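# Move guard, remove ink cartridge, lay it label-up

## Task

Push the guard out of the way, take the ink cartridge out of the postage meter and set it down on the table with its label facing upward. The postage meter must still be upright at the end. Throughout, the right hand's ring_dip cannot be commanded past +100 degrees, so any larger goal is treated as +100 degrees.

## Robot and tools

Robot: two arms, left_arm (the +y side) and right_arm, each ending in a four-digit hand with index, middle and ring fingers and a thumb. right_arm has a right hand and left_arm its mirror image. Bases in the scene frame: left_arm (+0.021, +0.302, +0.050) m, right_arm (+0.033, -0.246, +0.005) m, both turned slightly about z.

Scene frame: origin at table height, halfway between the arms' nominal bases; +z up, +x away from the robot over the table, +y toward left_arm. Image left and right do not match arm names.

Hand point axes (right hand): +z runs along straightened fingers toward the tips; +x crosses the palm away from the thumb; +y points out of the palm face. On the left hand +x points toward the thumb instead. A rigid mast near the wrist on the palm side can collide with objects.

execute_actions(actions, cameras): actions is a list of actions; each action is a table of at most 15 rows, each row one 1/30 s control step. If fewer rows are given the final row repeats to fill 15 steps, so one action lasts 0.5 s. Every row has exactly 48 numbers, all in [-1, 1], covering both arms even if one stays still:
1-6 left_arm dx, dy, dz, rx, ry, rz; 7-22 left hand motor goals; 23 left current_limit; 24 left speed; 25-30 right_arm dx, dy, dz, rx, ry, rz; 31-46 right hand motor goals; 47 right current_limit; 48 right speed.

Arm numbers are offsets, not poses. They are measured along scene-frame axes from that arm's Hand target as it stood when the action began; every row of one action counts from that same start, not from the row before. Sending the same offset again in a new action moves the arm further. Scale: 1.0 equals 0.6 m for dx, dy, dz and 180 degrees for rx, ry, rz, which together form one rotation vector, turning about the Hand target's position. An all-zero arm block re-requests the current target. Translations longer than 1.0 in total are scaled down along their direction. Per step, commanded orientation is limited to 40 degrees from the measured one; the arm may fall short of the target, and the reported Hand target is what later offsets start from. If the hand rests short, send the remaining distance. Arms sag a few cm, more with a load (right_arm's elbow especially drops), so aim higher when lifting.

Hand numbers are absolute goal angles, each scaled linearly between its two joint stops. Motor order per hand: index_abd, index_mcp, index_pip, index_dip, middle_abd, middle_mcp, middle_pip, middle_dip, ring_abd, ring_mcp, ring_pip, ring_dip, thumb_cmc, thumb_axl, thumb_mcp, thumb_ipl. Moving a number toward -1 bends or curls: finger _mcp, _pip, _dip bend toward the palm; _abd swings a finger away from the thumb; thumb_cmc brings the thumb in front of the palm; thumb_mcp and thumb_ipl bend the thumb. Straight values: _abd 0.00, _mcp +0.75, _pip +0.58, _dip +0.70, thumb_cmc +0.71, thumb_axl +0.68, thumb_mcp +0.23, thumb_ipl +0.17. Zero is a real goal; to keep a hand unchanged, resend its hand_goal, hand_current_limit and hand_speed. For the right hand's ring_dip, numbers below about -0.75 behave as +100 degrees.

current_limit maps -1..+1 linearly to 0..550 mA (minimum 11 mA) for all sixteen motors; it also limits hinge speed, and very low values may not lift a finger. speed sets set-point travel at (speed+1)/2 of 8.5 rad/s. Initial values: current_limit +0.4, speed -0.6. Settings persist until changed.

Gripping: a finger presses only while its goal lies past the object's surface, harder the further past, up to the cap. A motor above 495 mA accumulates time; after 5 s it shuts down (overload) for 10 s, then returns to its goal. Avoid squeezing too hard for long.

Results give per arm end_effector_position (m) and end_effector_quat_wxyz in the scene frame, Hand target, joint positions, velocities and torques, and per hand hand_goal, hand_measured, hand_current_ma (positive means pushing toward -1), hand_state (moving, goal, blocked, overload), hand_current_limit, hand_speed. Some step positions are listed too. Readings can err by a few cm. Images are returned only when actions is empty or cameras names them ("all", or names cam_high, cam_low, both 672x504); an unknown name invalidates the call.

zoom_image(camera, region): camera is cam_high or cam_low; region [x0, y0, x1, y1] in pixels of that camera's newest full image, at most 504 by 504.

read_manual(section) returns licence texts only. finished_scene(scene=1) ends the scene permanently; the cartridge must stay label-up on the table without support.

Avoid: dropping the cartridge or releasing it while moving, knocking over the meter, anything leaving the table, hard impacts on fixed or heavy objects, any contact between the two arms or one hand gripping the other's fingers, and long straining holds that heat motors (85 °C warns, 100 °C drops the arm). Objects may occasionally be nudged by outside forces.

Each tool is called after "Emit:" as a command line: name --argument value for each argument, lists and objects as JSON in quotes; but a table of rows of numbers goes row by row, as --pt "numbers of a row", without its own name.

## Session

Emit:
execute_actions --actions '[]'

Scene clock: 0.00 s.
left_arm: end_effector_position=(+0.7387, +0.2015, +0.2756) hand_goal=(+0.000, +0.754, +0.576, +0.696, +0.000, +0.754, +0.576, +0.696, +0.000, +0.754, +0.576, +0.696, +0.714, +0.678, +0.226, +0.168) hand_measured=(+0.000, +0.754, +0.576, +0.696, +0.000, +0.754, +0.576, +0.696, +0.000, +0.754, +0.576, +0.696, +0.714, +0.678, +0.226, +0.168) hand_current_ma=(+0, +0, +0, +0, +0, +0, +0, +0, +0, +0, +0, +0, +0, +0, +0, +0) hand_state=(goal, goal, goal, goal, goal, goal, goal, goal, goal, goal, goal, goal, goal, goal, goal, goal) hand_current_limit=0.40 hand_speed=-0.60 end_effector_quat_wxyz=(+0.669, +0.729, +0.005, +0.145) | right_arm: end_effector_position=(+0.4466, -0.2335, +0.3865) hand_goal=(+0.000, +0.754, +0.576, +0.696, +0.000, +0.754, +0.576, +0.696, +0.000, +0.754, +0.576, +0.696, +0.714, +0.678, +0.226, +0.168) hand_measured=(+0.000, +0.754, +0.576, +0.696, +0.000, +0.754, +0.576, +0.696, +0.000, +0.754, +0.576, +0.696, +0.714, +0.678, +0.226, +0.168) hand_current_ma=(+0, +0, +0, +0, +0, +0, +0, +0, +0, +0, +0, +0, +0, +0, +0, +0) hand_state=(goal, goal, goal, goal, goal, goal, goal, goal, goal, goal, goal, goal, goal, goal, goal, goal) hand_current_limit=0.40 hand_speed=-0.60 end_effector_quat_wxyz=(-0.155, +0.982, -0.013, +0.110)
Joint positions: left_arm=[0.097 2.191 1.594 0.096 1.442 0.704] | right_arm=[0.09 1.389 1.736 -1.656 -0.281 1.735]
Joint velocities: within noise
Joint torques (N m): no reading
Motor temperatures (°C): left_arm=[35 29 36 34 28 34] | right_arm=[35 36 30 32 32 34]
Heat: left arm: hottest elbow 36 °C; right arm: hottest shoulder 36 °C.
Hand target: left_arm +0.7428, +0.2019, +0.2741; +0.669, +0.728, +0.003, +0.148 | right_arm +0.4507, -0.2332, +0.3926; -0.156, +0.981, -0.011, +0.118

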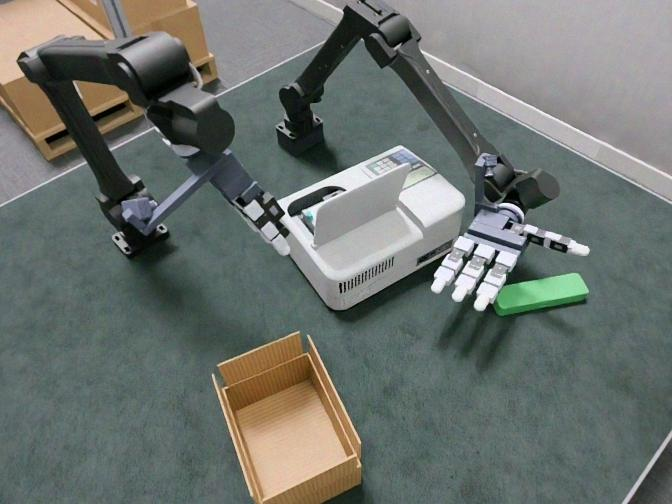

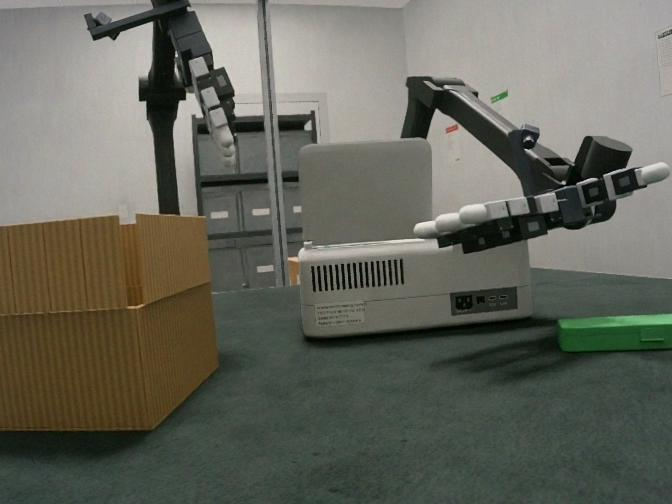

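Emit:
zoom_image --camera "cam_high" --region '[240, 130, 480, 310]'

Emit:
zoom_image --camera "cam_low" --region '[270, 110, 570, 350]'

Scaled by 2.100 from the camera's 672x504 image, which has a finer 960x720 frame.

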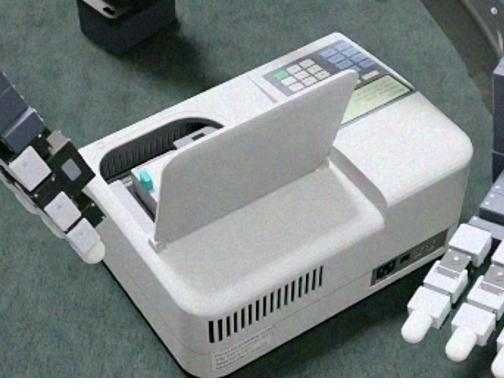

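Scaled by 1.680 from the camera's 672x504 image, which has a finer 960x720 frame.

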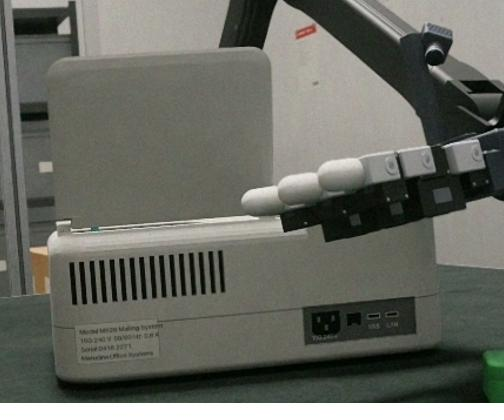

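Emit:
zoom_image --camera "cam_high" --region '[270, 170, 370, 260]'

Emit:
zoom_image --camera "cam_low" --region '[285, 130, 445, 260]'

Emit:
zoom_image --camera "cam_high" --region '[350, 140, 470, 240]'

Scaled by 5.040 from the camera's 672x504 image, which has a finer 960x720 frame.

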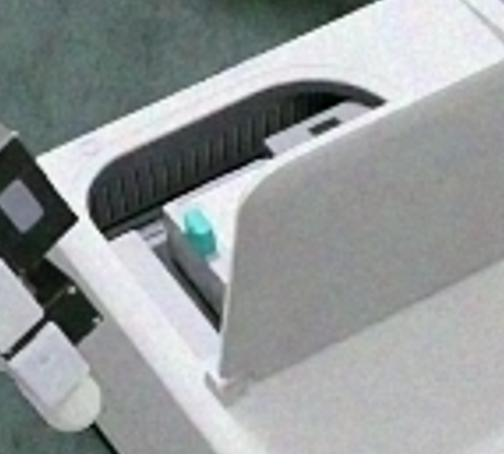

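Scaled by 3.150 from the camera's 672x504 image, which has a finer 960x720 frame.

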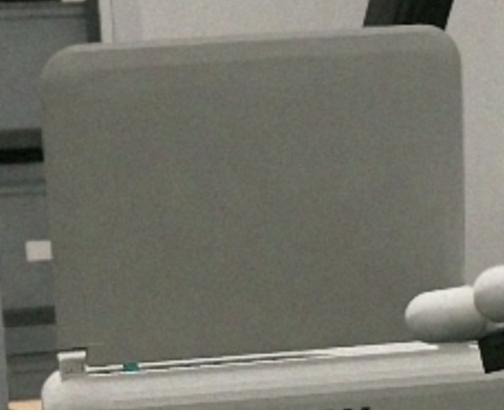

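Scaled by 4.200 from the camera's 672x504 image, which has a finer 960x720 frame.

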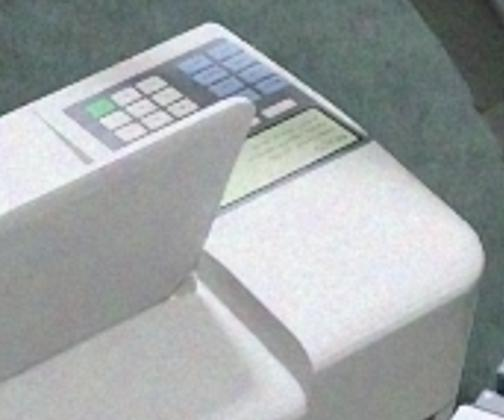

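Emit:
execute_actions --actions '[[[-0.0583,0.0667,0.0442,0,0,0,0,0.754,0.576,0.696,0,0.754,0.576,0.696,0,0.754,0.576,0.696,0.714,0.678,0.226,0.168,0.4,-0.6,0,0.0833,0.025,-0.0438,-0.003,0.146,0,0.754,0.576,0.696,0,0.754,0.576,0.696,0,0.754,0.576,0.696,0.714,0.678,0.226,0.168,0.4,-0.6]],[[-0.0583,0.0667,0.0442,0,0,0,0,0.754,0.576,0.696,0,0.754,0.576,0.696,0,0.754,0.576,0.696,0.714,0.678,0.226,0.168,0.4,-0.6,0,0.0833,0.025,-0.0438,-0.003,0.146,0,0.754,0.576,0.696,0,0.754,0.576,0.696,0,0.754,0.576,0.696,0.714,0.678,0.226,0.168,0.4,-0.6]],[[-0.0583,0.0667,0.0442,0,0,0,0,0.754,0.576,0.696,0,0.754,0.576,0.696,0,0.754,0.576,0.696,0.714,0.678,0.226,0.168,0.4,-0.6,0,0.0833,0.025,-0.0438,-0.003,0.146,0,0.754,0.576,0.696,0,0.754,0.576,0.696,0,0.754,0.576,0.696,0.714,0.678,0.226,0.168,0.4,-0.6]],[[-0.0583,0.0667,0.0442,0,0,0,0,0.754,0.576,0.696,0,0.754,0.576,0.696,0,0.754,0.576,0.696,0.714,0.678,0.226,0.168,0.4,-0.6,0,0,0,0,0,0,0,0.754,0.576,0.696,0,0.754,0.576,0.696,0,0.754,0.576,0.696,0.714,0.678,0.226,0.168,0.4,-0.6]]]' --cameras '["all"]'

Scene clock: 26.70 s.
left_arm: end_effector_position=(+0.6031, +0.3635, +0.3893) hand_goal=(+0.000, +0.754, +0.576, +0.696, +0.000, +0.754, +0.576, +0.696, +0.000, +0.754, +0.576, +0.696, +0.714, +0.678, +0.226, +0.168) hand_measured=(+0.000, +0.764, +0.576, +0.696, +0.000, +0.762, +0.576, +0.696, +0.000, +0.764, +0.576, +0.696, +0.722, +0.678, +0.226, +0.168) hand_current_ma=(+0, +13, +0, +0, +0, +9, +0, +0, +0, +13, +0, +0, +9, +0, +0, +0) hand_state=(goal, goal, goal, goal, goal, goal, goal, goal, goal, goal, goal, goal, goal, goal, goal, goal) hand_current_limit=0.40 hand_speed=-0.60 end_effector_quat_wxyz=(+0.670, +0.704, +0.053, +0.228) | right_arm: end_effector_position=(+0.4533, -0.0791, +0.4349) hand_goal=(+0.000, +0.754, +0.576, +0.696, +0.000, +0.754, +0.576, +0.696, +0.000, +0.754, +0.576, +0.696, +0.714, +0.678, +0.226, +0.168) hand_measured=(+0.000, +0.754, +0.576, +0.696, +0.000, +0.754, +0.576, +0.696, +0.000, +0.754, +0.576, +0.696, +0.714, +0.678, +0.224, +0.168) hand_current_ma=(+0, -4, +3, +0, +0, -3, +3, +0, +0, -2, +3, +0, -3, -3, -12, -2) hand_state=(goal, goal, goal, goal, goal, goal, goal, goal, goal, goal, goal, goal, goal, goal, goal, goal) hand_current_limit=0.40 hand_speed=-0.60 end_effector_quat_wxyz=(+0.030, +0.769, +0.625, +0.134)
Joint positions: left_arm=[0.395 1.784 1.255 -0.077 1.574 0.858] | right_arm=[0.544 1.283 1.661 -1.676 0.025 0.758]
Joint torques (N m): left_arm=[0.09 -18.2 5.78 0.91 1.05 -0.01] | right_arm=[0.5 -7.94 8.47 0.64 0.16 -0.16]
Heat: left arm: hottest elbow 37 °C; right arm: hottest shoulder 37 °C.
Hand target: left_arm +0.6029, +0.3620, +0.3800; +0.669, +0.729, +0.004, +0.148 | right_arm +0.4508, -0.0832, +0.4374; -0.006, +0.773, +0.634, +0.005
Off the commanded pose: left_arm 0.009 m, 11 deg | right_arm 0.006 m, 15 deg.
joint sent to its limit (left arm) — joint 5 (wrist yaw), upper limit. The joint targets are off in orientation, not in position.
joint sent to its limit (right arm) — joint 4 (wrist pitch), lower limit. The joint targets are off in orientation, not in position.
Step readings (end_effector_position of left_arm | right_arm):
0: (+0.7387, +0.2015, +0.2756) | (+0.4466, -0.2335, +0.3865)
1: (+0.7386, +0.2015, +0.2756) | (+0.4468, -0.2336, +0.3865)
2: (+0.7375, +0.2020, +0.2764) | (+0.4479, -0.2339, +0.3872)
4: (+0.7309, +0.2048, +0.2785) | (+0.4508, -0.2273, +0.3897)
8: (+0.7180, +0.2199, +0.2907) | (+0.4505, -0.1903, +0.3962)
15: (+0.7121, +0.2443, +0.3135) | (+0.4492, -0.1779, +0.4064)
16: (+0.7112, +0.2450, +0.3142) | (+0.4499, -0.1787, +0.4070)
17: (+0.7090, +0.2463, +0.3144) | (+0.4516, -0.1799, +0.4079)
19: (+0.6988, +0.2488, +0.3150) | (+0.4533, -0.1754, +0.4097)
23: (+0.6843, +0.2618, +0.3204) | (+0.4488, -0.1429, +0.4124)
30: (+0.6773, +0.2833, +0.3359) | (+0.4496, -0.1296, +0.4214)
31: (+0.6766, +0.2839, +0.3368) | (+0.4506, -0.1303, +0.4220)
32: (+0.6747, +0.2853, +0.3370) | (+0.4522, -0.1304, +0.4232)
34: (+0.6656, +0.2872, +0.3375) | (+0.4540, -0.1253, +0.4256)
38: (+0.6504, +0.3021, +0.3463) | (+0.4492, -0.0956, +0.4283)
45: (+0.6412, +0.3240, +0.3640) | (+0.4506, -0.0820, +0.4349)
46: (+0.6407, +0.3243, +0.3643) | (+0.4512, -0.0816, +0.4352)
47: (+0.6391, +0.3252, +0.3638) | (+0.4515, -0.0812, +0.4354)
49: (+0.6312, +0.3263, +0.3629) | (+0.4521, -0.0804, +0.4358)
53: (+0.6158, +0.3426, +0.3714) | (+0.4528, -0.0796, +0.4362)
60: (+0.6043, +0.3640, +0.3918) | (+0.4534, -0.0791, +0.4366)

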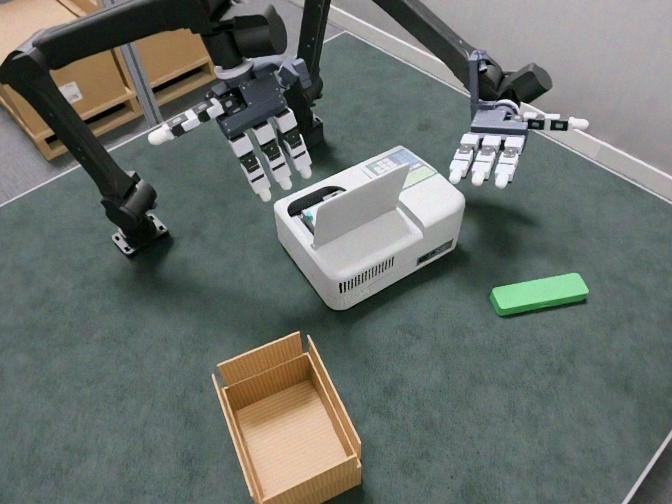

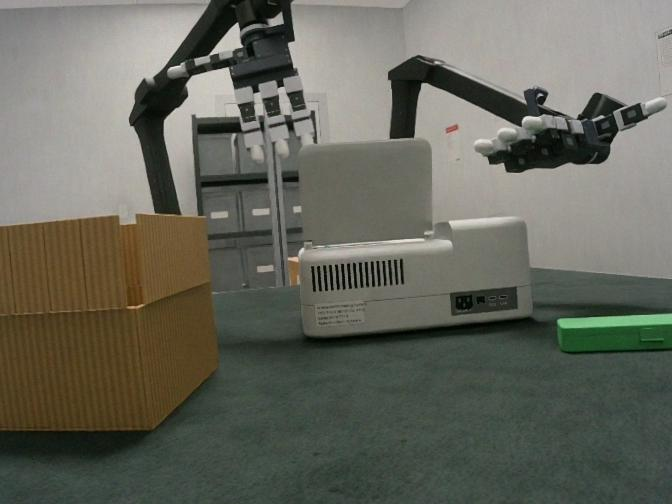

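Emit:
zoom_image --camera "cam_high" --region '[220, 110, 340, 210]'

Emit:
zoom_image --camera "cam_low" --region '[220, 80, 340, 180]'

Emit:
zoom_image --camera "cam_high" --region '[270, 140, 480, 315]'

Emit:
zoom_image --camera "cam_low" --region '[290, 130, 550, 350]'

Scaled by 4.200 from the camera's 672x504 image, which has a finer 960x720 frame.

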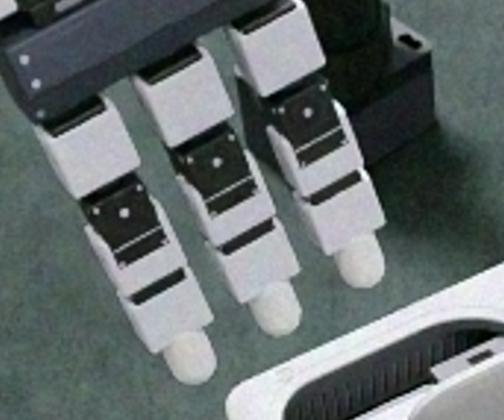

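Scaled by 4.200 from the camera's 672x504 image, which has a finer 960x720 frame.

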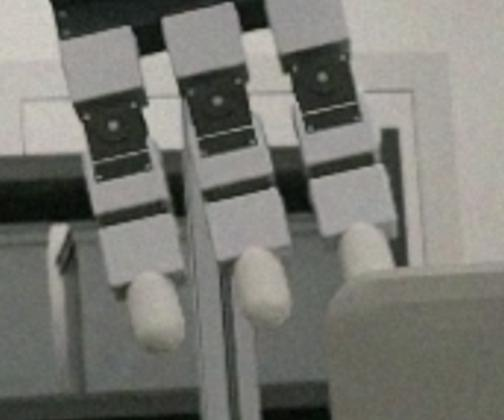

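Scaled by 2.400 from the camera's 672x504 image, which has a finer 960x720 frame.

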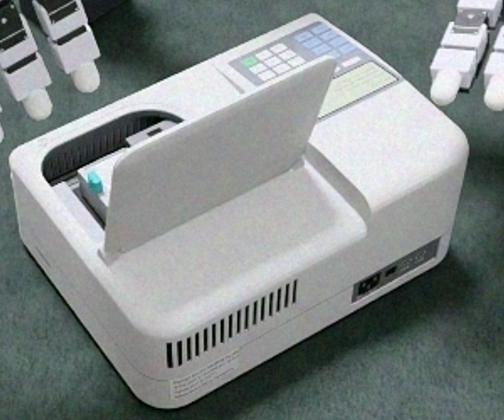

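Scaled by 1.938 from the camera's 672x504 image, which has a finer 960x720 frame.

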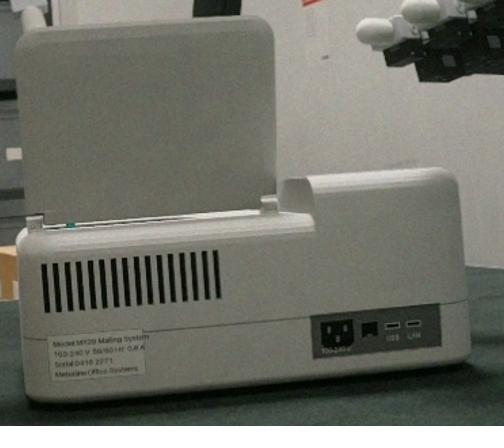

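Emit:
execute_actions --actions '[[[0,0,0,0,0,0,0,0.754,0.576,0.696,0,0.754,0.576,0.696,0,0.754,0.576,0.696,0.714,0.678,0.226,0.168,0.4,-0.6,0.0167,0.1,0,0,0,0,0,0.754,0.576,0.696,0,0.754,0.576,0.696,0,0.754,0.576,0.696,0.714,0.678,0.226,0.168,0.4,-0.6]],[[0,0,0,0,0,0,0,0.754,0.576,0.696,0,0.754,0.576,0.696,0,0.754,0.576,0.696,0.714,0.678,0.226,0.168,0.4,-0.6,0.0167,0.1,0,0,0,0,0,0.754,0.576,0.696,0,0.754,0.576,0.696,0,0.754,0.576,0.696,0.714,0.678,0.226,0.168,0.4,-0.6]],[[0,0,0,0,0,0,0,0.754,0.576,0.696,0,0.754,0.576,0.696,0,0.754,0.576,0.696,0.714,0.678,0.226,0.168,0.4,-0.6,0.02,0.02,-0.05,0,0,0,0,0.754,0.576,0.696,0,0.754,0.576,0.696,0,0.754,0.576,0.696,0.714,0.678,0.226,0.168,0.4,-0.6]],[[0,0,0,0,0,0,0,0.754,0.576,0.696,0,0.754,0.576,0.696,0,0.754,0.576,0.696,0.714,0.678,0.226,0.168,0.4,-0.6,0.02,0.01,-0.05,0,0,0,0,0.754,0.576,0.696,0,0.754,0.576,0.696,0,0.754,0.576,0.696,0.714,0.678,0.226,0.168,0.4,-0.6]]]' --cameras '["all"]'

Scene clock: 33.30 s.
left_arm: end_effector_position=(+0.6031, +0.3635, +0.3893) hand_goal=(+0.000, +0.754, +0.576, +0.696, +0.000, +0.754, +0.576, +0.696, +0.000, +0.754, +0.576, +0.696, +0.714, +0.678, +0.226, +0.168) hand_measured=(+0.000, +0.764, +0.576, +0.696, +0.000, +0.762, +0.576, +0.696, +0.000, +0.764, +0.576, +0.696, +0.722, +0.678, +0.226, +0.168) hand_current_ma=(+0, +13, +0, +0, +0, +9, +0, +0, +0, +13, +0, +0, +9, +0, +0, +0) hand_state=(goal, goal, goal, goal, goal, goal, goal, goal, goal, goal, goal, goal, goal, goal, goal, goal) hand_current_limit=0.40 hand_speed=-0.60 end_effector_quat_wxyz=(+0.670, +0.704, +0.053, +0.228) | right_arm: end_effector_position=(+0.4881, +0.0538, +0.3676) hand_goal=(+0.000, +0.754, +0.576, +0.696, +0.000, +0.754, +0.576, +0.696, +0.000, +0.754, +0.576, +0.696, +0.714, +0.678, +0.226, +0.168) hand_measured=(+0.000, +0.754, +0.576, +0.696, +0.000, +0.754, +0.576, +0.696, +0.000, +0.754, +0.576, +0.696, +0.714, +0.678, +0.224, +0.168) hand_current_ma=(+0, -3, +3, +0, +0, -2, +3, +0, +0, -1, +3, +0, -1, -3, -13, -2) hand_state=(goal, goal, goal, goal, goal, goal, goal, goal, goal, goal, goal, goal, goal, goal, goal, goal) hand_current_limit=0.40 hand_speed=-0.60 end_effector_quat_wxyz=(+0.006, +0.762, +0.644, +0.070)
Joint positions: left_arm=[0.395 1.784 1.255 -0.077 1.574 0.858] | right_arm=[0.727 1.597 1.847 -1.682 0.017 0.905]
Joint torques (N m): left_arm=[0.15 -18.14 5.67 1.03 1.05 -0.01] | right_arm=[0.09 -10.17 11.79 0.51 -0.05 0.1]
Heat: left arm: hottest elbow 38 °C; right arm: hottest shoulder 37 °C.
Hand target: left_arm +0.6029, +0.3620, +0.3800; +0.669, +0.729, +0.004, +0.148 | right_arm +0.4949, +0.0546, +0.3776; -0.006, +0.773, +0.634, +0.005
Off the commanded pose: left_arm 0.009 m, 11 deg | right_arm 0.012 m, 8 deg.
joint sent to its limit (left arm) — joint 5 (wrist yaw), upper limit. The joint targets are off in orientation, not in position.
joint sent to its limit (right arm) — joint 4 (wrist pitch), lower limit. The joint targets are off in orientation, not in position.
Step readings (end_effector_position of left_arm | right_arm):
0: (+0.6031, +0.3635, +0.3893) | (+0.4533, -0.0791, +0.4349)
1: (+0.6031, +0.3635, +0.3893) | (+0.4533, -0.0791, +0.4349)
2: (+0.6031, +0.3635, +0.3893) | (+0.4531, -0.0784, +0.4350)
4: (+0.6031, +0.3635, +0.3893) | (+0.4523, -0.0715, +0.4352)
8: (+0.6031, +0.3635, +0.3893) | (+0.4519, -0.0382, +0.4313)
15: (+0.6031, +0.3635, +0.3893) | (+0.4557, -0.0230, +0.4171)
16: (+0.6031, +0.3635, +0.3893) | (+0.4557, -0.0233, +0.4175)
17: (+0.6031, +0.3635, +0.3893) | (+0.4562, -0.0222, +0.4190)
19: (+0.6031, +0.3635, +0.3893) | (+0.4597, -0.0129, +0.4269)
23: (+0.6031, +0.3635, +0.3893) | (+0.4626, +0.0195, +0.4348)
30: (+0.6031, +0.3635, +0.3893) | (+0.4642, +0.0356, +0.4205)
31: (+0.6031, +0.3635, +0.3893) | (+0.4646, +0.0356, +0.4198)
32: (+0.6031, +0.3635, +0.3893) | (+0.4652, +0.0358, +0.4190)
34: (+0.6031, +0.3635, +0.3893) | (+0.4667, +0.0380, +0.4182)
38: (+0.6031, +0.3635, +0.3893) | (+0.4715, +0.0434, +0.4091)
45: (+0.6031, +0.3635, +0.3893) | (+0.4763, +0.0483, +0.3958)
46: (+0.6031, +0.3635, +0.3893) | (+0.4763, +0.0483, +0.3957)
47: (+0.6031, +0.3635, +0.3893) | (+0.4763, +0.0485, +0.3954)
49: (+0.6031, +0.3635, +0.3893) | (+0.4772, +0.0482, +0.3936)
53: (+0.6031, +0.3635, +0.3893) | (+0.4820, +0.0505, +0.3825)
60: (+0.6031, +0.3635, +0.3893) | (+0.4880, +0.0539, +0.3676)

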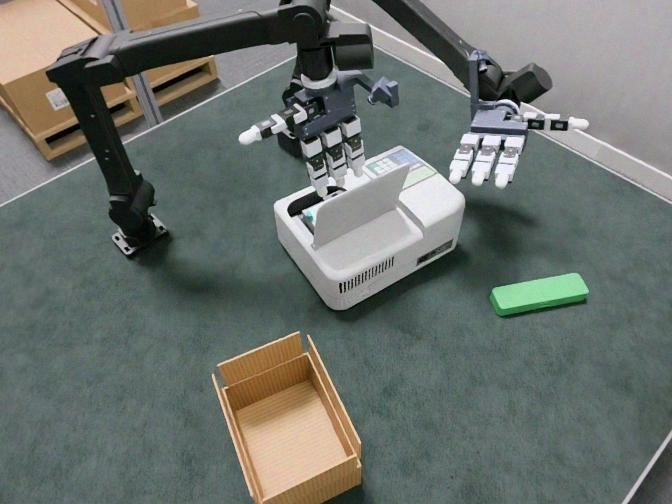

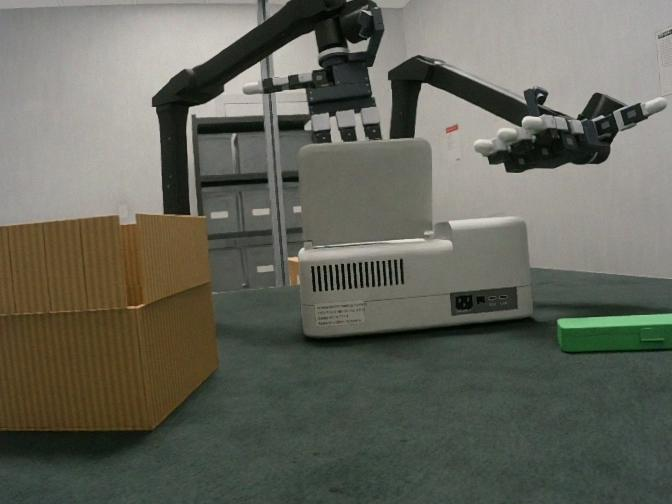

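Emit:
execute_actions --actions '[[[0,0,0,0,0,0,0,0.754,0.576,0.696,0,0.754,0.576,0.696,0,0.754,0.576,0.696,0.714,0.678,0.226,0.168,0.4,-0.6,0.05,-0.01,0,0,0,0,0,0.754,0.576,0.696,0,0.754,0.576,0.696,0,0.754,0.576,0.696,0.714,0.678,0.226,0.168,0.4,-0.6]],[[0,0,0,0,0,0,0,0.754,0.576,0.696,0,0.754,0.576,0.696,0,0.754,0.576,0.696,0.714,0.678,0.226,0.168,0.4,-0.6,0.05,-0.01,0,0,0,0,0,0.754,0.576,0.696,0,0.754,0.576,0.696,0,0.754,0.576,0.696,0.714,0.678,0.226,0.168,0.4,-0.6]],[[0,0,0,0,0,0,0,0.754,0.576,0.696,0,0.754,0.576,0.696,0,0.754,0.576,0.696,0.714,0.678,0.226,0.168,0.4,-0.6,0.05,-0.01,0,0,0,0,0,0.754,0.576,0.696,0,0.754,0.576,0.696,0,0.754,0.576,0.696,0.714,0.678,0.226,0.168,0.4,-0.6]]]' --cameras '["all"]'

Scene clock: 36.73 s.
left_arm: end_effector_position=(+0.6031, +0.3635, +0.3893) hand_goal=(+0.000, +0.754, +0.576, +0.696, +0.000, +0.754, +0.576, +0.696, +0.000, +0.754, +0.576, +0.696, +0.714, +0.678, +0.226, +0.168) hand_measured=(+0.000, +0.764, +0.576, +0.696, +0.000, +0.762, +0.576, +0.696, +0.000, +0.764, +0.576, +0.696, +0.722, +0.678, +0.226, +0.168) hand_current_ma=(+0, +13, +0, +0, +0, +9, +0, +0, +0, +13, +0, +0, +9, +0, +0, +0) hand_state=(goal, goal, goal, goal, goal, goal, goal, goal, goal, goal, goal, goal, goal, goal, goal, goal) hand_current_limit=0.40 hand_speed=-0.60 end_effector_quat_wxyz=(+0.670, +0.704, +0.053, +0.228) | right_arm: end_effector_position=(+0.5593, +0.0405, +0.3739) hand_goal=(+0.000, +0.754, +0.576, +0.696, +0.000, +0.754, +0.576, +0.696, +0.000, +0.754, +0.576, +0.696, +0.714, +0.678, +0.226, +0.168) hand_measured=(+0.022, +0.806, +0.606, +0.710, +0.024, +0.802, +0.606, +0.708, +0.016, +0.798, +0.604, +0.708, +0.714, +0.678, +0.224, +0.168) hand_current_ma=(+92, +266, +138, +66, +99, +239, +139, +56, +61, +220, +126, +51, -1, -3, -13, -2) hand_state=(blocked, blocked, blocked, goal, blocked, blocked, blocked, goal, goal, blocked, blocked, goal, goal, goal, goal, goal) hand_current_limit=0.40 hand_speed=-0.60 end_effector_quat_wxyz=(+0.003, +0.765, +0.638, +0.090)
Joint positions: left_arm=[0.395 1.784 1.255 -0.077 1.574 0.858] | right_arm=[0.616 1.712 2.003 -1.682 -0.005 0.809]
Joint torques (N m): left_arm=[0.21 -18.2 5.72 0.9 1.05 -0.02] | right_arm=[-1.61 -9.88 13.86 0.7 0.67 -0.23]
Motor temperatures (°C): left_arm=[35 31 38 33 29 34] | right_arm=[35 37 35 32 32 33]
Heat: left arm: hottest elbow 38 °C; right arm: hottest shoulder 37 °C.
Hand target: left_arm +0.6029, +0.3620, +0.3800; +0.669, +0.729, +0.004, +0.148 | right_arm +0.5848, +0.0368, +0.3776; -0.006, +0.773, +0.634, +0.005
Off the commanded pose: left_arm 0.009 m, 11 deg | right_arm 0.026 m, 10 deg.
joint sent to its limit (left arm) — joint 5 (wrist yaw), upper limit. The joint targets are off in orientation, not in position.
joint sent to its limit (right arm) — joint 4 (wrist pitch), lower limit. The joint targets are off in orientation, not in position.
Step readings (end_effector_position of left_arm | right_arm):
0: (+0.6031, +0.3635, +0.3893) | (+0.4881, +0.0538, +0.3676)
1: (+0.6031, +0.3635, +0.3893) | (+0.4881, +0.0538, +0.3676)
2: (+0.6031, +0.3635, +0.3893) | (+0.4892, +0.0525, +0.3678)
4: (+0.6031, +0.3635, +0.3893) | (+0.4930, +0.0517, +0.3695)
8: (+0.6031, +0.3635, +0.3893) | (+0.5073, +0.0452, +0.3727)
15: (+0.6031, +0.3635, +0.3893) | (+0.5156, +0.0395, +0.3685)
16: (+0.6031, +0.3635, +0.3893) | (+0.5158, +0.0397, +0.3683)
17: (+0.6031, +0.3635, +0.3893) | (+0.5170, +0.0403, +0.3688)
19: (+0.6031, +0.3635, +0.3893) | (+0.5223, +0.0424, +0.3712)
23: (+0.6031, +0.3635, +0.3893) | (+0.5363, +0.0403, +0.3733)
30: (+0.6031, +0.3635, +0.3893) | (+0.5435, +0.0359, +0.3697)
31: (+0.6031, +0.3635, +0.3893) | (+0.5437, +0.0361, +0.3698)
32: (+0.6031, +0.3635, +0.3893) | (+0.5451, +0.0362, +0.3706)
34: (+0.6031, +0.3635, +0.3893) | (+0.5494, +0.0384, +0.3725)
38: (+0.6031, +0.3635, +0.3893) | (+0.5569, +0.0396, +0.3733)
45: (+0.6031, +0.3635, +0.3893) | (+0.5591, +0.0403, +0.3739)

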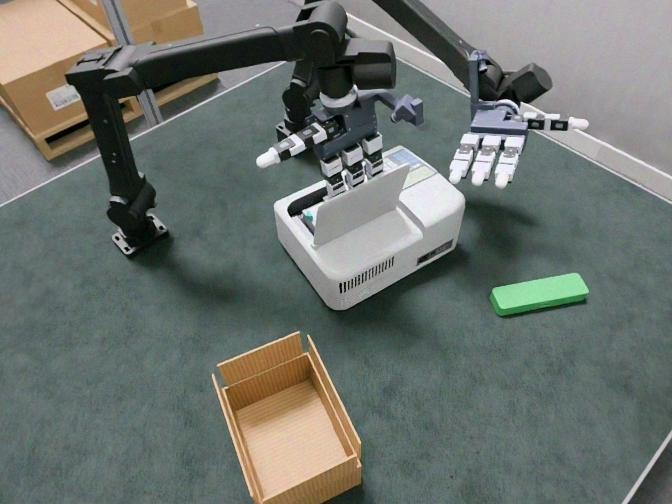

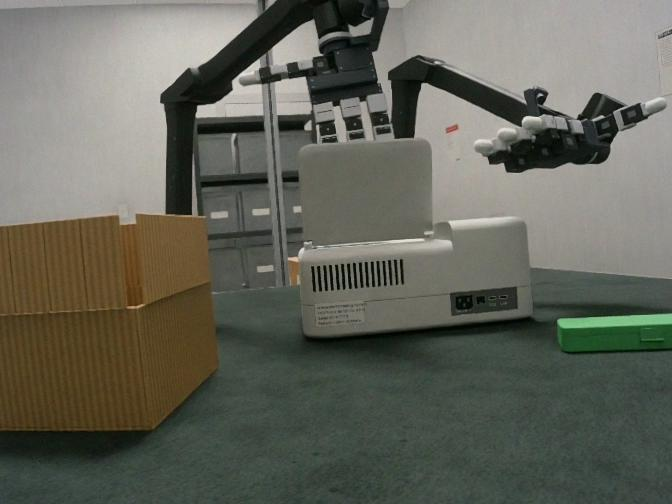

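Emit:
zoom_image --camera "cam_low" --region '[285, 130, 445, 260]'

Emit:
zoom_image --camera "cam_high" --region '[270, 140, 480, 315]'

Scaled by 3.150 from the camera's 672x504 image, which has a finer 960x720 frame.

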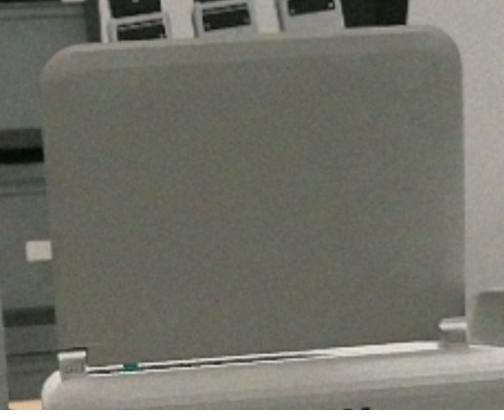

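Scaled by 2.400 from the camera's 672x504 image, which has a finer 960x720 frame.

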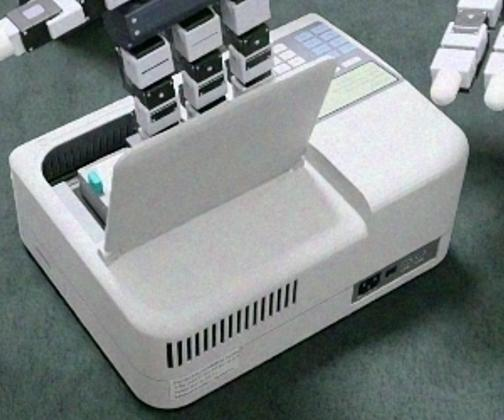

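Emit:
execute_actions --actions '[[[0,0,0,0,0,0,0,0.754,0.576,0.696,0,0.754,0.576,0.696,0,0.754,0.576,0.696,0.714,0.678,0.226,0.168,0.4,-0.6,0.035,-0.007,0,0,0,0,0,0.754,0.576,0.696,0,0.754,0.576,0.696,0,0.754,0.576,0.696,0.714,0.678,0.226,0.168,0.4,-0.6]]]' --cameras '["all"]'

Emit:
zoom_image --camera "cam_low" --region '[285, 130, 445, 260]'

Scene clock: 39.43 s.
left_arm: end_effector_position=(+0.6031, +0.3635, +0.3893) hand_goal=(+0.000, +0.754, +0.576, +0.696, +0.000, +0.754, +0.576, +0.696, +0.000, +0.754, +0.576, +0.696, +0.714, +0.678, +0.226, +0.168) hand_measured=(+0.000, +0.764, +0.576, +0.696, +0.000, +0.762, +0.576, +0.696, +0.000, +0.764, +0.576, +0.696, +0.722, +0.678, +0.226, +0.168) hand_current_ma=(+0, +13, +0, +0, +0, +9, +0, +0, +0, +13, +0, +0, +9, +0, +0, +0) hand_state=(goal, goal, goal, goal, goal, goal, goal, goal, goal, goal, goal, goal, goal, goal, goal, goal) hand_current_limit=0.40 hand_speed=-0.60 end_effector_quat_wxyz=(+0.670, +0.704, +0.053, +0.228) | right_arm: end_effector_position=(+0.5733, +0.0421, +0.3752) hand_goal=(+0.000, +0.754, +0.576, +0.696, +0.000, +0.754, +0.576, +0.696, +0.000, +0.754, +0.576, +0.696, +0.714, +0.678, +0.226, +0.168) hand_measured=(+0.034, +0.874, +0.620, +0.718, +0.034, +0.860, +0.624, +0.716, +0.026, +0.848, +0.624, +0.716, +0.714, +0.678, +0.224, +0.168) hand_current_ma=(+138, +385, +206, +103, +139, +385, +230, +95, +106, +385, +227, +96, -1, -3, -13, -2) hand_state=(blocked, blocked, blocked, blocked, blocked, blocked, blocked, blocked, blocked, blocked, blocked, blocked, goal, goal, goal, goal) hand_current_limit=0.40 hand_speed=-0.60 end_effector_quat_wxyz=(+0.000, +0.759, +0.643, +0.096)
Joint positions: left_arm=[0.395 1.784 1.255 -0.077 1.574 0.858] | right_arm=[0.599 1.739 2.04 -1.682 -0.017 0.777]
Joint torques (N m): left_arm=[0.21 -18.37 5.68 0.9 1.04 -0.03] | right_arm=[-2.43 -9.41 14.57 0.68 1.05 -0.23]
Heat: left arm: hottest elbow 38 °C; right arm: hottest shoulder 37 °C.
Hand target: left_arm +0.6029, +0.3620, +0.3800; +0.669, +0.729, +0.004, +0.148 | right_arm +0.6059, +0.0324, +0.3776; -0.006, +0.773, +0.634, +0.005
Off the commanded pose: left_arm 0.009 m, 11 deg | right_arm 0.034 m, 11 deg.
joint sent to its limit (left arm) — joint 5 (wrist yaw), upper limit. The joint targets are off in orientation, not in position.
joint sent to its limit (right arm) — joint 4 (wrist pitch), lower limit. The joint targets are off in orientation, not in position.
Step readings (end_effector_position of left_arm | right_arm):
0: (+0.6031, +0.3635, +0.3893) | (+0.5593, +0.0406, +0.3739)
1: (+0.6031, +0.3635, +0.3893) | (+0.5595, +0.0405, +0.3739)
2: (+0.6031, +0.3635, +0.3893) | (+0.5602, +0.0407, +0.3740)
4: (+0.6031, +0.3635, +0.3893) | (+0.5636, +0.0419, +0.3743)
8: (+0.6031, +0.3635, +0.3893) | (+0.5696, +0.0418, +0.3747)
15: (+0.6031, +0.3635, +0.3893) | (+0.5729, +0.0419, +0.3752)

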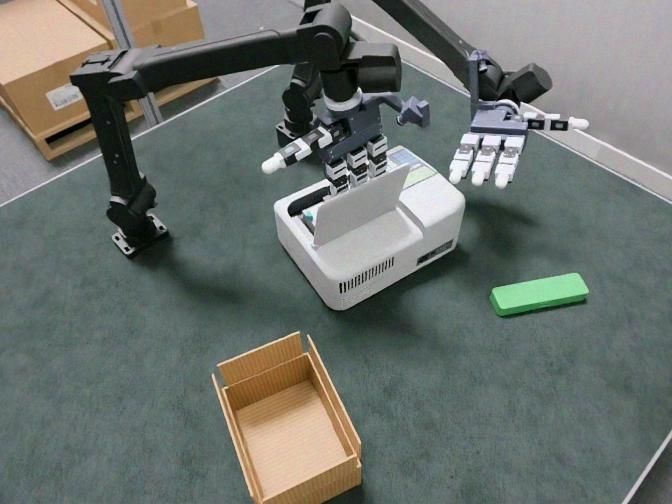

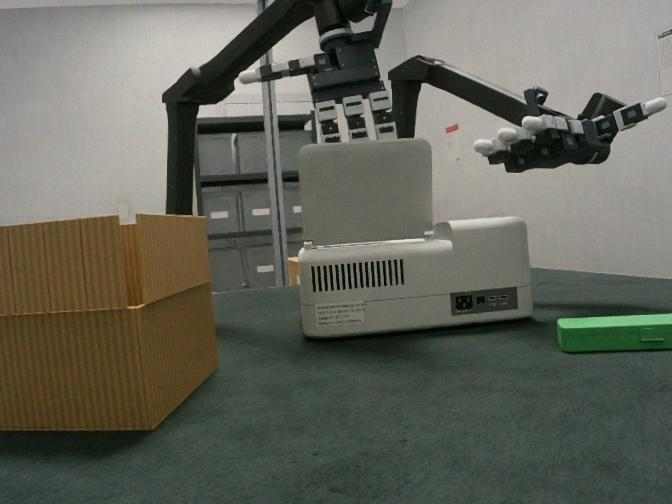

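Scaled by 3.150 from the camera's 672x504 image, which has a finer 960x720 frame.

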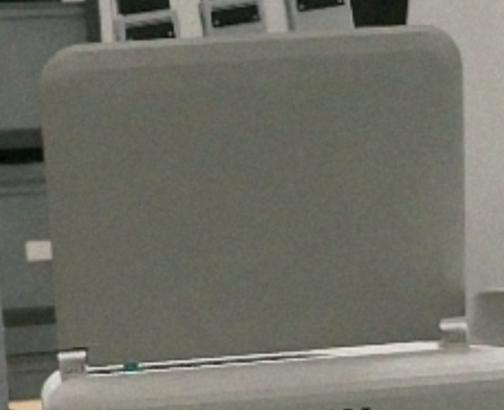

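Emit:
zoom_image --camera "cam_high" --region '[284, 180, 344, 250]'

Scaled by 7.200 from the camera's 672x504 image, which has a finer 960x720 frame.

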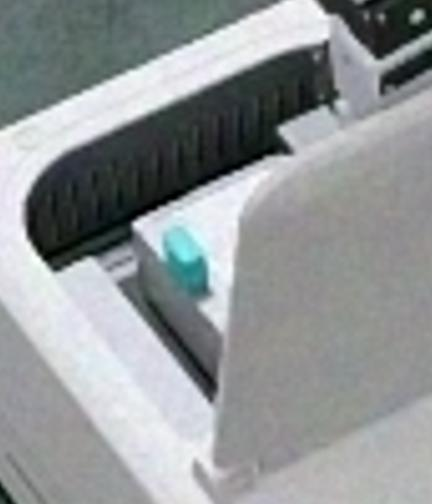

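Emit:
execute_actions --actions '[[[0,0,0,0,0,0,0,0.754,0.576,0.696,0,0.754,0.576,0.696,0,0.754,0.576,0.696,0.714,0.678,0.226,0.168,0.4,-0.6,-0.1,0.01,0.02,0,0,0,0,0.754,0.576,0.696,0,0.754,0.576,0.696,0,0.754,0.576,0.696,0.714,0.678,0.226,0.168,0.4,-0.6]],[[0,0,0,0,0,0,0,0.754,0.576,0.696,0,0.754,0.576,0.696,0,0.754,0.576,0.696,0.714,0.678,0.226,0.168,0.4,-0.6,-0.1,-0.03,0.08,0,0,0,0,0.754,0.576,0.696,0,0.754,0.576,0.696,0,0.754,0.576,0.696,0.714,0.678,0.226,0.168,0.4,-0.6]],[[0,0,0,0,0,0,0,0.754,0.576,0.696,0,0.754,0.576,0.696,0,0.754,0.576,0.696,0.714,0.678,0.226,0.168,0.4,-0.6,-0.06,-0.1,0.06,0,0,0,0,0.754,0.576,0.696,0,0.754,0.576,0.696,0,0.754,0.576,0.696,0.714,0.678,0.226,0.168,0.4,-0.6]],[[0,0,0,0,0,0,0,0.754,0.576,0.696,0,0.754,0.576,0.696,0,0.754,0.576,0.696,0.714,0.678,0.226,0.168,0.4,-0.6,-0.02,-0.1,0.0,0,0,0,0,0.754,0.576,0.696,0,0.754,0.576,0.696,0,0.754,0.576,0.696,0.714,0.678,0.226,0.168,0.4,-0.6]]]' --cameras '["all"]'

Emit:
zoom_image --camera "cam_high" --region '[284, 176, 356, 251]'

Scene clock: 45.93 s.
left_arm: end_effector_position=(+0.6031, +0.3635, +0.3893) hand_goal=(+0.000, +0.754, +0.576, +0.696, +0.000, +0.754, +0.576, +0.696, +0.000, +0.754, +0.576, +0.696, +0.714, +0.678, +0.226, +0.168) hand_measured=(+0.000, +0.764, +0.576, +0.696, +0.000, +0.762, +0.576, +0.696, +0.000, +0.764, +0.576, +0.696, +0.722, +0.678, +0.226, +0.168) hand_current_ma=(+0, +13, +0, +0, +0, +9, +0, +0, +0, +13, +0, +0, +9, +0, +0, +0) hand_state=(goal, goal, goal, goal, goal, goal, goal, goal, goal, goal, goal, goal, goal, goal, goal, goal) hand_current_limit=0.40 hand_speed=-0.60 end_effector_quat_wxyz=(+0.670, +0.704, +0.053, +0.228) | right_arm: end_effector_position=(+0.4384, -0.0987, +0.4733) hand_goal=(+0.000, +0.754, +0.576, +0.696, +0.000, +0.754, +0.576, +0.696, +0.000, +0.754, +0.576, +0.696, +0.714, +0.678, +0.226, +0.168) hand_measured=(+0.002, +0.756, +0.578, +0.698, +0.002, +0.756, +0.578, +0.698, +0.002, +0.756, +0.578, +0.698, +0.714, +0.678, +0.224, +0.168) hand_current_ma=(+9, +8, +10, +11, +11, +7, +11, +10, +9, +6, +11, +10, +0, -3, -14, -2) hand_state=(goal, goal, goal, goal, goal, goal, goal, goal, goal, goal, goal, goal, goal, goal, goal, goal) hand_current_limit=0.40 hand_speed=-0.60 end_effector_quat_wxyz=(+0.044, +0.765, +0.619, +0.174)
Joint positions: left_arm=[0.395 1.784 1.255 -0.077 1.574 0.858] | right_arm=[0.526 1.212 1.68 -1.68 0.036 0.742]
Joint torques (N m): left_arm=[0.09 -18.02 5.74 0.96 1.05 -0.02] | right_arm=[0.62 -6.01 8.32 0.96 0.17 -0.22]
Heat: left arm: hottest elbow 38 °C; right arm: hottest shoulder 37 °C.
Hand target: left_arm +0.6029, +0.3620, +0.3800; +0.669, +0.729, +0.004, +0.148 | right_arm +0.4378, -0.0994, +0.4736; -0.006, +0.773, +0.634, +0.006
Off the commanded pose: left_arm 0.009 m, 11 deg | right_arm 0.001 m, 20 deg.
joint sent to its limit (left arm) — joint 5 (wrist yaw), upper limit. The joint targets are off in orientation, not in position.
joint sent to its limit (right arm) — joint 4 (wrist pitch), lower limit. The joint targets are off in orientation, not in position.
Step readings (end_effector_position of left_arm | right_arm):
0: (+0.6031, +0.3635, +0.3893) | (+0.5733, +0.0422, +0.3752)
1: (+0.6031, +0.3635, +0.3893) | (+0.5733, +0.0422, +0.3752)
2: (+0.6031, +0.3635, +0.3893) | (+0.5730, +0.0425, +0.3754)
4: (+0.6031, +0.3635, +0.3893) | (+0.5697, +0.0424, +0.3761)
8: (+0.6031, +0.3635, +0.3893) | (+0.5565, +0.0448, +0.3772)
15: (+0.6031, +0.3635, +0.3893) | (+0.5487, +0.0432, +0.3867)
16: (+0.6031, +0.3635, +0.3893) | (+0.5482, +0.0425, +0.3879)
17: (+0.6031, +0.3635, +0.3893) | (+0.5463, +0.0410, +0.3886)
19: (+0.6031, +0.3635, +0.3893) | (+0.5361, +0.0352, +0.3890)
23: (+0.6031, +0.3635, +0.3893) | (+0.5120, +0.0262, +0.4088)
30: (+0.6031, +0.3635, +0.3893) | (+0.4849, +0.0182, +0.4531)
31: (+0.6031, +0.3635, +0.3893) | (+0.4839, +0.0172, +0.4547)
32: (+0.6031, +0.3635, +0.3893) | (+0.4823, +0.0154, +0.4544)
34: (+0.6031, +0.3635, +0.3893) | (+0.4754, +0.0067, +0.4481)
38: (+0.6031, +0.3635, +0.3893) | (+0.4626, -0.0178, +0.4508)
45: (+0.6031, +0.3635, +0.3893) | (+0.4468, -0.0399, +0.4815)
46: (+0.6031, +0.3635, +0.3893) | (+0.4459, -0.0408, +0.4828)
47: (+0.6031, +0.3635, +0.3893) | (+0.4455, -0.0435, +0.4823)
49: (+0.6031, +0.3635, +0.3893) | (+0.4429, -0.0536, +0.4740)
53: (+0.6031, +0.3635, +0.3893) | (+0.4427, -0.0861, +0.4648)
60: (+0.6031, +0.3635, +0.3893) | (+0.4385, -0.0992, +0.4746)

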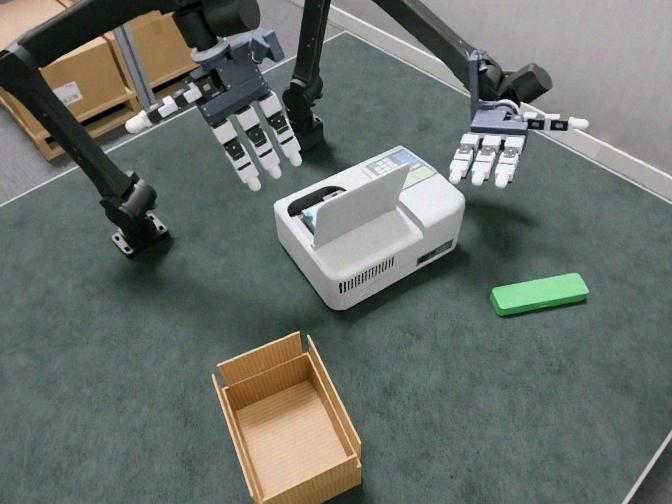

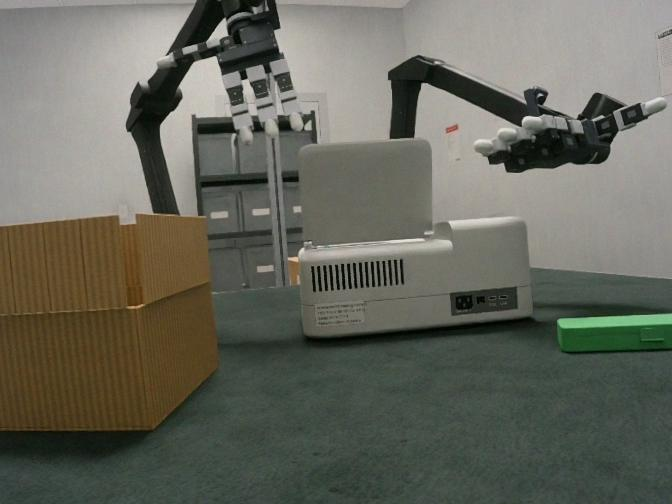

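Scaled by 6.720 from the camera's 672x504 image, which has a finer 960x720 frame.

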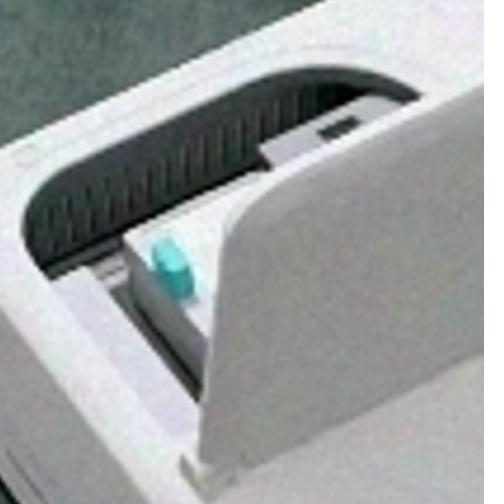

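Emit:
execute_actions --actions '[[[-0.0833,-0.0167,0.0667,0.1494,0.0074,0.0033,0,0.712,-0.62,0.188,0,-0.616,-0.883,-0.174,0,-0.616,-0.883,-0.174,0.714,0.678,0.226,0.168,0.4,-0.6,-0.02,-0.12,0.0,0,0,0,0,0.754,0.576,0.696,0,0.754,0.576,0.696,0,0.754,0.576,0.696,0.714,0.678,0.226,0.168,0.4,-0.6]],[[-0.0833,-0.0167,0.0333,0.1494,0.0074,0.0033,0,0.712,-0.62,0.188,0,-0.616,-0.883,-0.174,0,-0.616,-0.883,-0.174,0.714,0.678,0.226,0.168,0.4,-0.6,-0.03,-0.12,0.0,0,0,0,0,0.754,0.576,0.696,0,0.754,0.576,0.696,0,0.754,0.576,0.696,0.714,0.678,0.226,0.168,0.4,-0.6]],[[-0.0833,-0.05,0,0.1494,0.0074,0.0033,0,0.712,-0.62,0.188,0,-0.616,-0.883,-0.174,0,-0.616,-0.883,-0.174,0.714,0.678,0.226,0.168,0.4,-0.6,-0.03,-0.1,0.0,0,0,0,0,0.754,0.576,0.696,0,0.754,0.576,0.696,0,0.754,0.576,0.696,0.714,0.678,0.226,0.168,0.4,-0.6]]]' --cameras '["all"]'

Scene clock: 71.23 s.
left_arm: end_effector_position=(+0.6017, +0.3621, +0.3973) hand_goal=(+0.000, +0.712, -0.620, +0.188, +0.000, -0.616, -0.882, -0.174, +0.000, -0.616, -0.882, -0.174, +0.714, +0.678, +0.226, +0.168) hand_measured=(+0.000, +0.732, -0.616, +0.190, +0.000, -0.436, -0.692, -0.166, +0.000, -0.434, -0.694, -0.166, +0.722, +0.678, +0.226, +0.168) hand_current_ma=(+0, +38, +3, +2, +0, +385, +385, +11, +0, +385, +385, +10, +9, +0, +0, +0) hand_state=(goal, blocked, goal, goal, goal, blocked, blocked, goal, goal, blocked, blocked, goal, goal, goal, goal, goal) hand_current_limit=0.40 hand_speed=-0.60 end_effector_quat_wxyz=(+0.664, +0.707, +0.051, +0.237) | right_arm: end_effector_position=(+0.3917, -0.3014, +0.4741) hand_goal=(+0.000, +0.754, +0.576, +0.696, +0.000, +0.754, +0.576, +0.696, +0.000, +0.754, +0.576, +0.696, +0.714, +0.678, +0.226, +0.168) hand_measured=(+0.002, +0.756, +0.578, +0.698, +0.002, +0.756, +0.578, +0.698, +0.002, +0.756, +0.578, +0.698, +0.716, +0.678, +0.224, +0.168) hand_current_ma=(+6, +8, +10, +11, +6, +6, +11, +10, +5, +6, +11, +10, +5, -3, -15, -2) hand_state=(goal, goal, goal, goal, goal, goal, goal, goal, goal, goal, goal, goal, goal, goal, goal, goal) hand_current_limit=0.40 hand_speed=-0.60 end_effector_quat_wxyz=(+0.134, +0.766, +0.611, +0.148)
Joint positions: left_arm=[0.395 1.766 1.255 -0.077 1.56 0.859] | right_arm=[-0.056 0.952 1.464 -1.68 0.007 0.179]
Joint torques (N m): left_arm=[0.79 -18.73 5.56 1.24 0.61 0.15] | right_arm=[0.21 -3.25 8.32 1.21 0.09 -0.16]
Heat: left arm: hottest elbow 39 °C; right arm: hottest shoulder 37 °C.
Hand target: left_arm +0.5985, +0.3624, +0.3916; +0.662, +0.708, +0.054, +0.239 (last step not sent: back at the drive's target) | right_arm +0.3898, -0.3034, +0.4737; -0.006, +0.773, +0.634, +0.006
Off the commanded pose: left_arm 0.061 m, 27 deg | right_arm 0.003 m, 23 deg.
led back after a hold (left arm): the arm was led back toward your command in small steps, so it may still be short of it.
joint sent to its limit (right arm) — joint 4 (wrist pitch), lower limit. The joint targets are off in orientation, not in position.
Step readings (end_effector_position of left_arm | right_arm):
0: (+0.6031, +0.3635, +0.3893) | (+0.4385, -0.0986, +0.4734)
1: (+0.6031, +0.3635, +0.3893) | (+0.4386, -0.0989, +0.4730) HELD (not all sent) left_arm
2: (+0.6031, +0.3635, +0.3893) | (+0.4386, -0.1016, +0.4719) HELD (not all sent) left_arm
4: (+0.6031, +0.3635, +0.3893) | (+0.4362, -0.1145, +0.4653) HELD (not all sent) left_arm
8: (+0.6031, +0.3635, +0.3893) | (+0.4317, -0.1573, +0.4629) HELD (not all sent) left_arm
15: (+0.6031, +0.3635, +0.3893) | (+0.4235, -0.1716, +0.4782) HELD (not all sent) left_arm
16: (+0.6031, +0.3635, +0.3893) | (+0.4236, -0.1716, +0.4780)
17: (+0.6031, +0.3635, +0.3894) | (+0.4235, -0.1732, +0.4765) HELD (not all sent) left_arm
19: (+0.6038, +0.3634, +0.3894) | (+0.4218, -0.1888, +0.4688) HELD (not all sent) left_arm
23: (+0.6033, +0.3629, +0.3928) | (+0.4142, -0.2323, +0.4635) HELD (not all sent) left_arm
30: (+0.6017, +0.3622, +0.3974) | (+0.4063, -0.2426, +0.4756) HELD (not all sent) left_arm
31: (+0.6016, +0.3621, +0.3974) | (+0.4065, -0.2426, +0.4757) HELD (not all sent) left_arm
32: (+0.6017, +0.3621, +0.3973) | (+0.4066, -0.2445, +0.4748) HELD (not all sent) left_arm
34: (+0.6017, +0.3621, +0.3973) | (+0.4044, -0.2594, +0.4702) HELD (not all sent) left_arm
38: (+0.6017, +0.3621, +0.3973) | (+0.3948, -0.2970, +0.4666) HELD (not all sent) left_arm
45: (+0.6017, +0.3621, +0.3973) | (+0.3902, -0.3032, +0.4735) HELD (not all sent) left_arm
HELD (not all sent) left_arm: steps 1 to 15 and 17 to 45.
pose unreachable (left arm): on one or more control steps of this call, first in action 0 (counted from 0), this arm could not follow its commanded pose, so it was not sent that pose on those steps. It may still have moved: this result reports where it is.
cause: moving toward the commanded pose would bring two parts of the arm too close to each other (joints 4 (wrist pitch) to 6 (wrist roll) lie between them).

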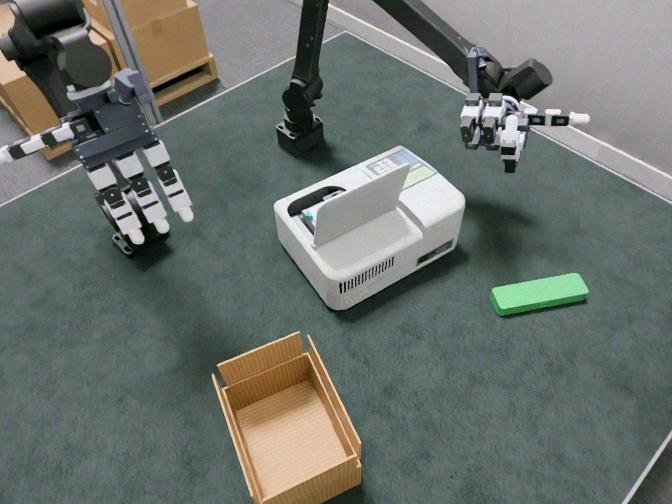

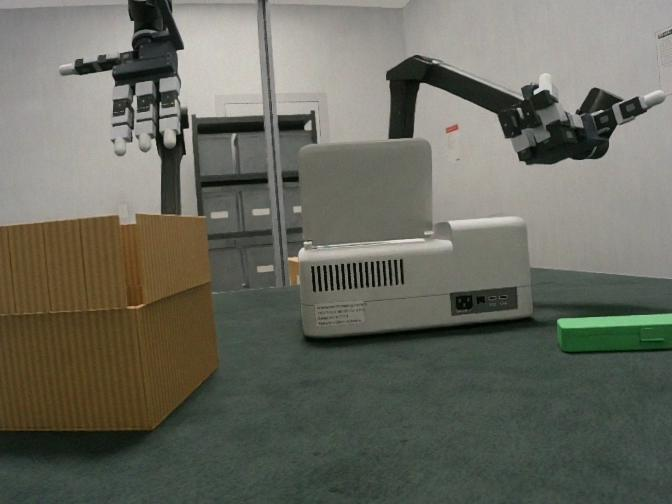

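Emit:
execute_actions --actions '[[[0,0,0.03,-0.0558,0.124,0.001,0,0.712,-0.62,0.188,0,-0.42,-0.68,-0.166,0,-0.42,-0.68,-0.166,0.714,0.678,0.226,0.168,0.4,-0.6,0,0,0.0,0,0,0,0,0.754,0.576,0.696,0,0.754,0.576,0.696,0,0.754,0.576,0.696,0.714,0.678,0.226,0.168,0.4,-0.6]],[[0,0,0,-0.0558,0.124,0.001,0,0.712,-0.62,0.188,0,-0.42,-0.68,-0.166,0,-0.42,-0.68,-0.166,0.714,0.678,0.226,0.168,0.4,-0.6,0,0,0.0,0,0,0,0,0.754,0.576,0.696,0,0.754,0.576,0.696,0,0.754,0.576,0.696,0.714,0.678,0.226,0.168,0.4,-0.6]]]'

Scene clock: 76.13 s.
left_arm: end_effector_position=(+0.5957, +0.3600, +0.4110) hand_goal=(+0.000, +0.712, -0.620, +0.188, +0.000, -0.420, -0.680, -0.166, +0.000, -0.420, -0.680, -0.166, +0.714, +0.678, +0.226, +0.168) hand_measured=(+0.000, +0.730, -0.616, +0.190, +0.000, -0.418, -0.682, -0.164, +0.000, -0.418, -0.682, -0.164, +0.722, +0.678, +0.226, +0.168) hand_current_ma=(+0, +33, +3, +2, +0, +2, -1, +2, +0, +2, -1, +2, +10, +0, +0, +0) hand_state=(goal, goal, goal, goal, goal, goal, goal, goal, goal, goal, goal, goal, goal, goal, goal, goal) hand_current_limit=0.40 hand_speed=-0.60 end_effector_quat_wxyz=(+0.702, +0.627, +0.332, -0.053) | right_arm: end_effector_position=(+0.3920, -0.3013, +0.4744) hand_goal=(+0.000, +0.754, +0.576, +0.696, +0.000, +0.754, +0.576, +0.696, +0.000, +0.754, +0.576, +0.696, +0.714, +0.678, +0.226, +0.168) hand_measured=(+0.002, +0.756, +0.578, +0.698, +0.002, +0.756, +0.578, +0.698, +0.002, +0.756, +0.578, +0.698, +0.716, +0.678, +0.224, +0.168) hand_current_ma=(+6, +8, +10, +11, +6, +6, +11, +10, +5, +6, +11, +10, +5, -3, -15, -2) hand_state=(goal, goal, goal, goal, goal, goal, goal, goal, goal, goal, goal, goal, goal, goal, goal, goal) hand_current_limit=0.40 hand_speed=-0.60 end_effector_quat_wxyz=(+0.136, +0.763, +0.615, +0.147)
Joint positions: left_arm=[0.395 1.574 1.186 -0.595 1.561 0.421] | right_arm=[-0.058 0.952 1.464 -1.68 0.008 0.165]
Joint torques (N m): left_arm=[0.62 -15.85 7.58 0.5 1.04 0.1] | right_arm=[-0.09 -3.14 8.23 1.2 0.12 -0.19]
Heat: left arm: hottest elbow 39 °C; right arm: hottest shoulder 36 °C.
Hand target: left_arm +0.5986, +0.3624, +0.4097; +0.702, +0.622, +0.342, -0.057 | right_arm +0.3898, -0.3035, +0.4737; -0.006, +0.773, +0.634, +0.006
Off the commanded pose: left_arm 0.004 m, 1 deg | right_arm 0.003 m, 23 deg.
joint sent to its limit (right arm) — joint 4 (wrist pitch), lower limit. The joint targets are off in orientation, not in position.
Step readings (end_effector_position of left_arm | right_arm):
0: (+0.6017, +0.3621, +0.3973) | (+0.3917, -0.3014, +0.4742)
1: (+0.6017, +0.3621, +0.3970) | (+0.3917, -0.3014, +0.4742)
2: (+0.6020, +0.3623, +0.3967) | (+0.3917, -0.3014, +0.4742)
4: (+0.6011, +0.3619, +0.3954) | (+0.3917, -0.3014, +0.4742)
8: (+0.5968, +0.3602, +0.4030) | (+0.3919, -0.3014, +0.4743)
15: (+0.5939, +0.3590, +0.4192) | (+0.3920, -0.3013, +0.4743)
16: (+0.5945, +0.3592, +0.4186) | (+0.3920, -0.3013, +0.4743)
17: (+0.5961, +0.3599, +0.4167) | (+0.3920, -0.3013, +0.4744)
19: (+0.5982, +0.3609, +0.4111) | (+0.3920, -0.3014, +0.4744)
23: (+0.5970, +0.3605, +0.4081) | (+0.3920, -0.3014, +0.4744)
30: (+0.5945, +0.3595, +0.4135) | (+0.3920, -0.3013, +0.4744)


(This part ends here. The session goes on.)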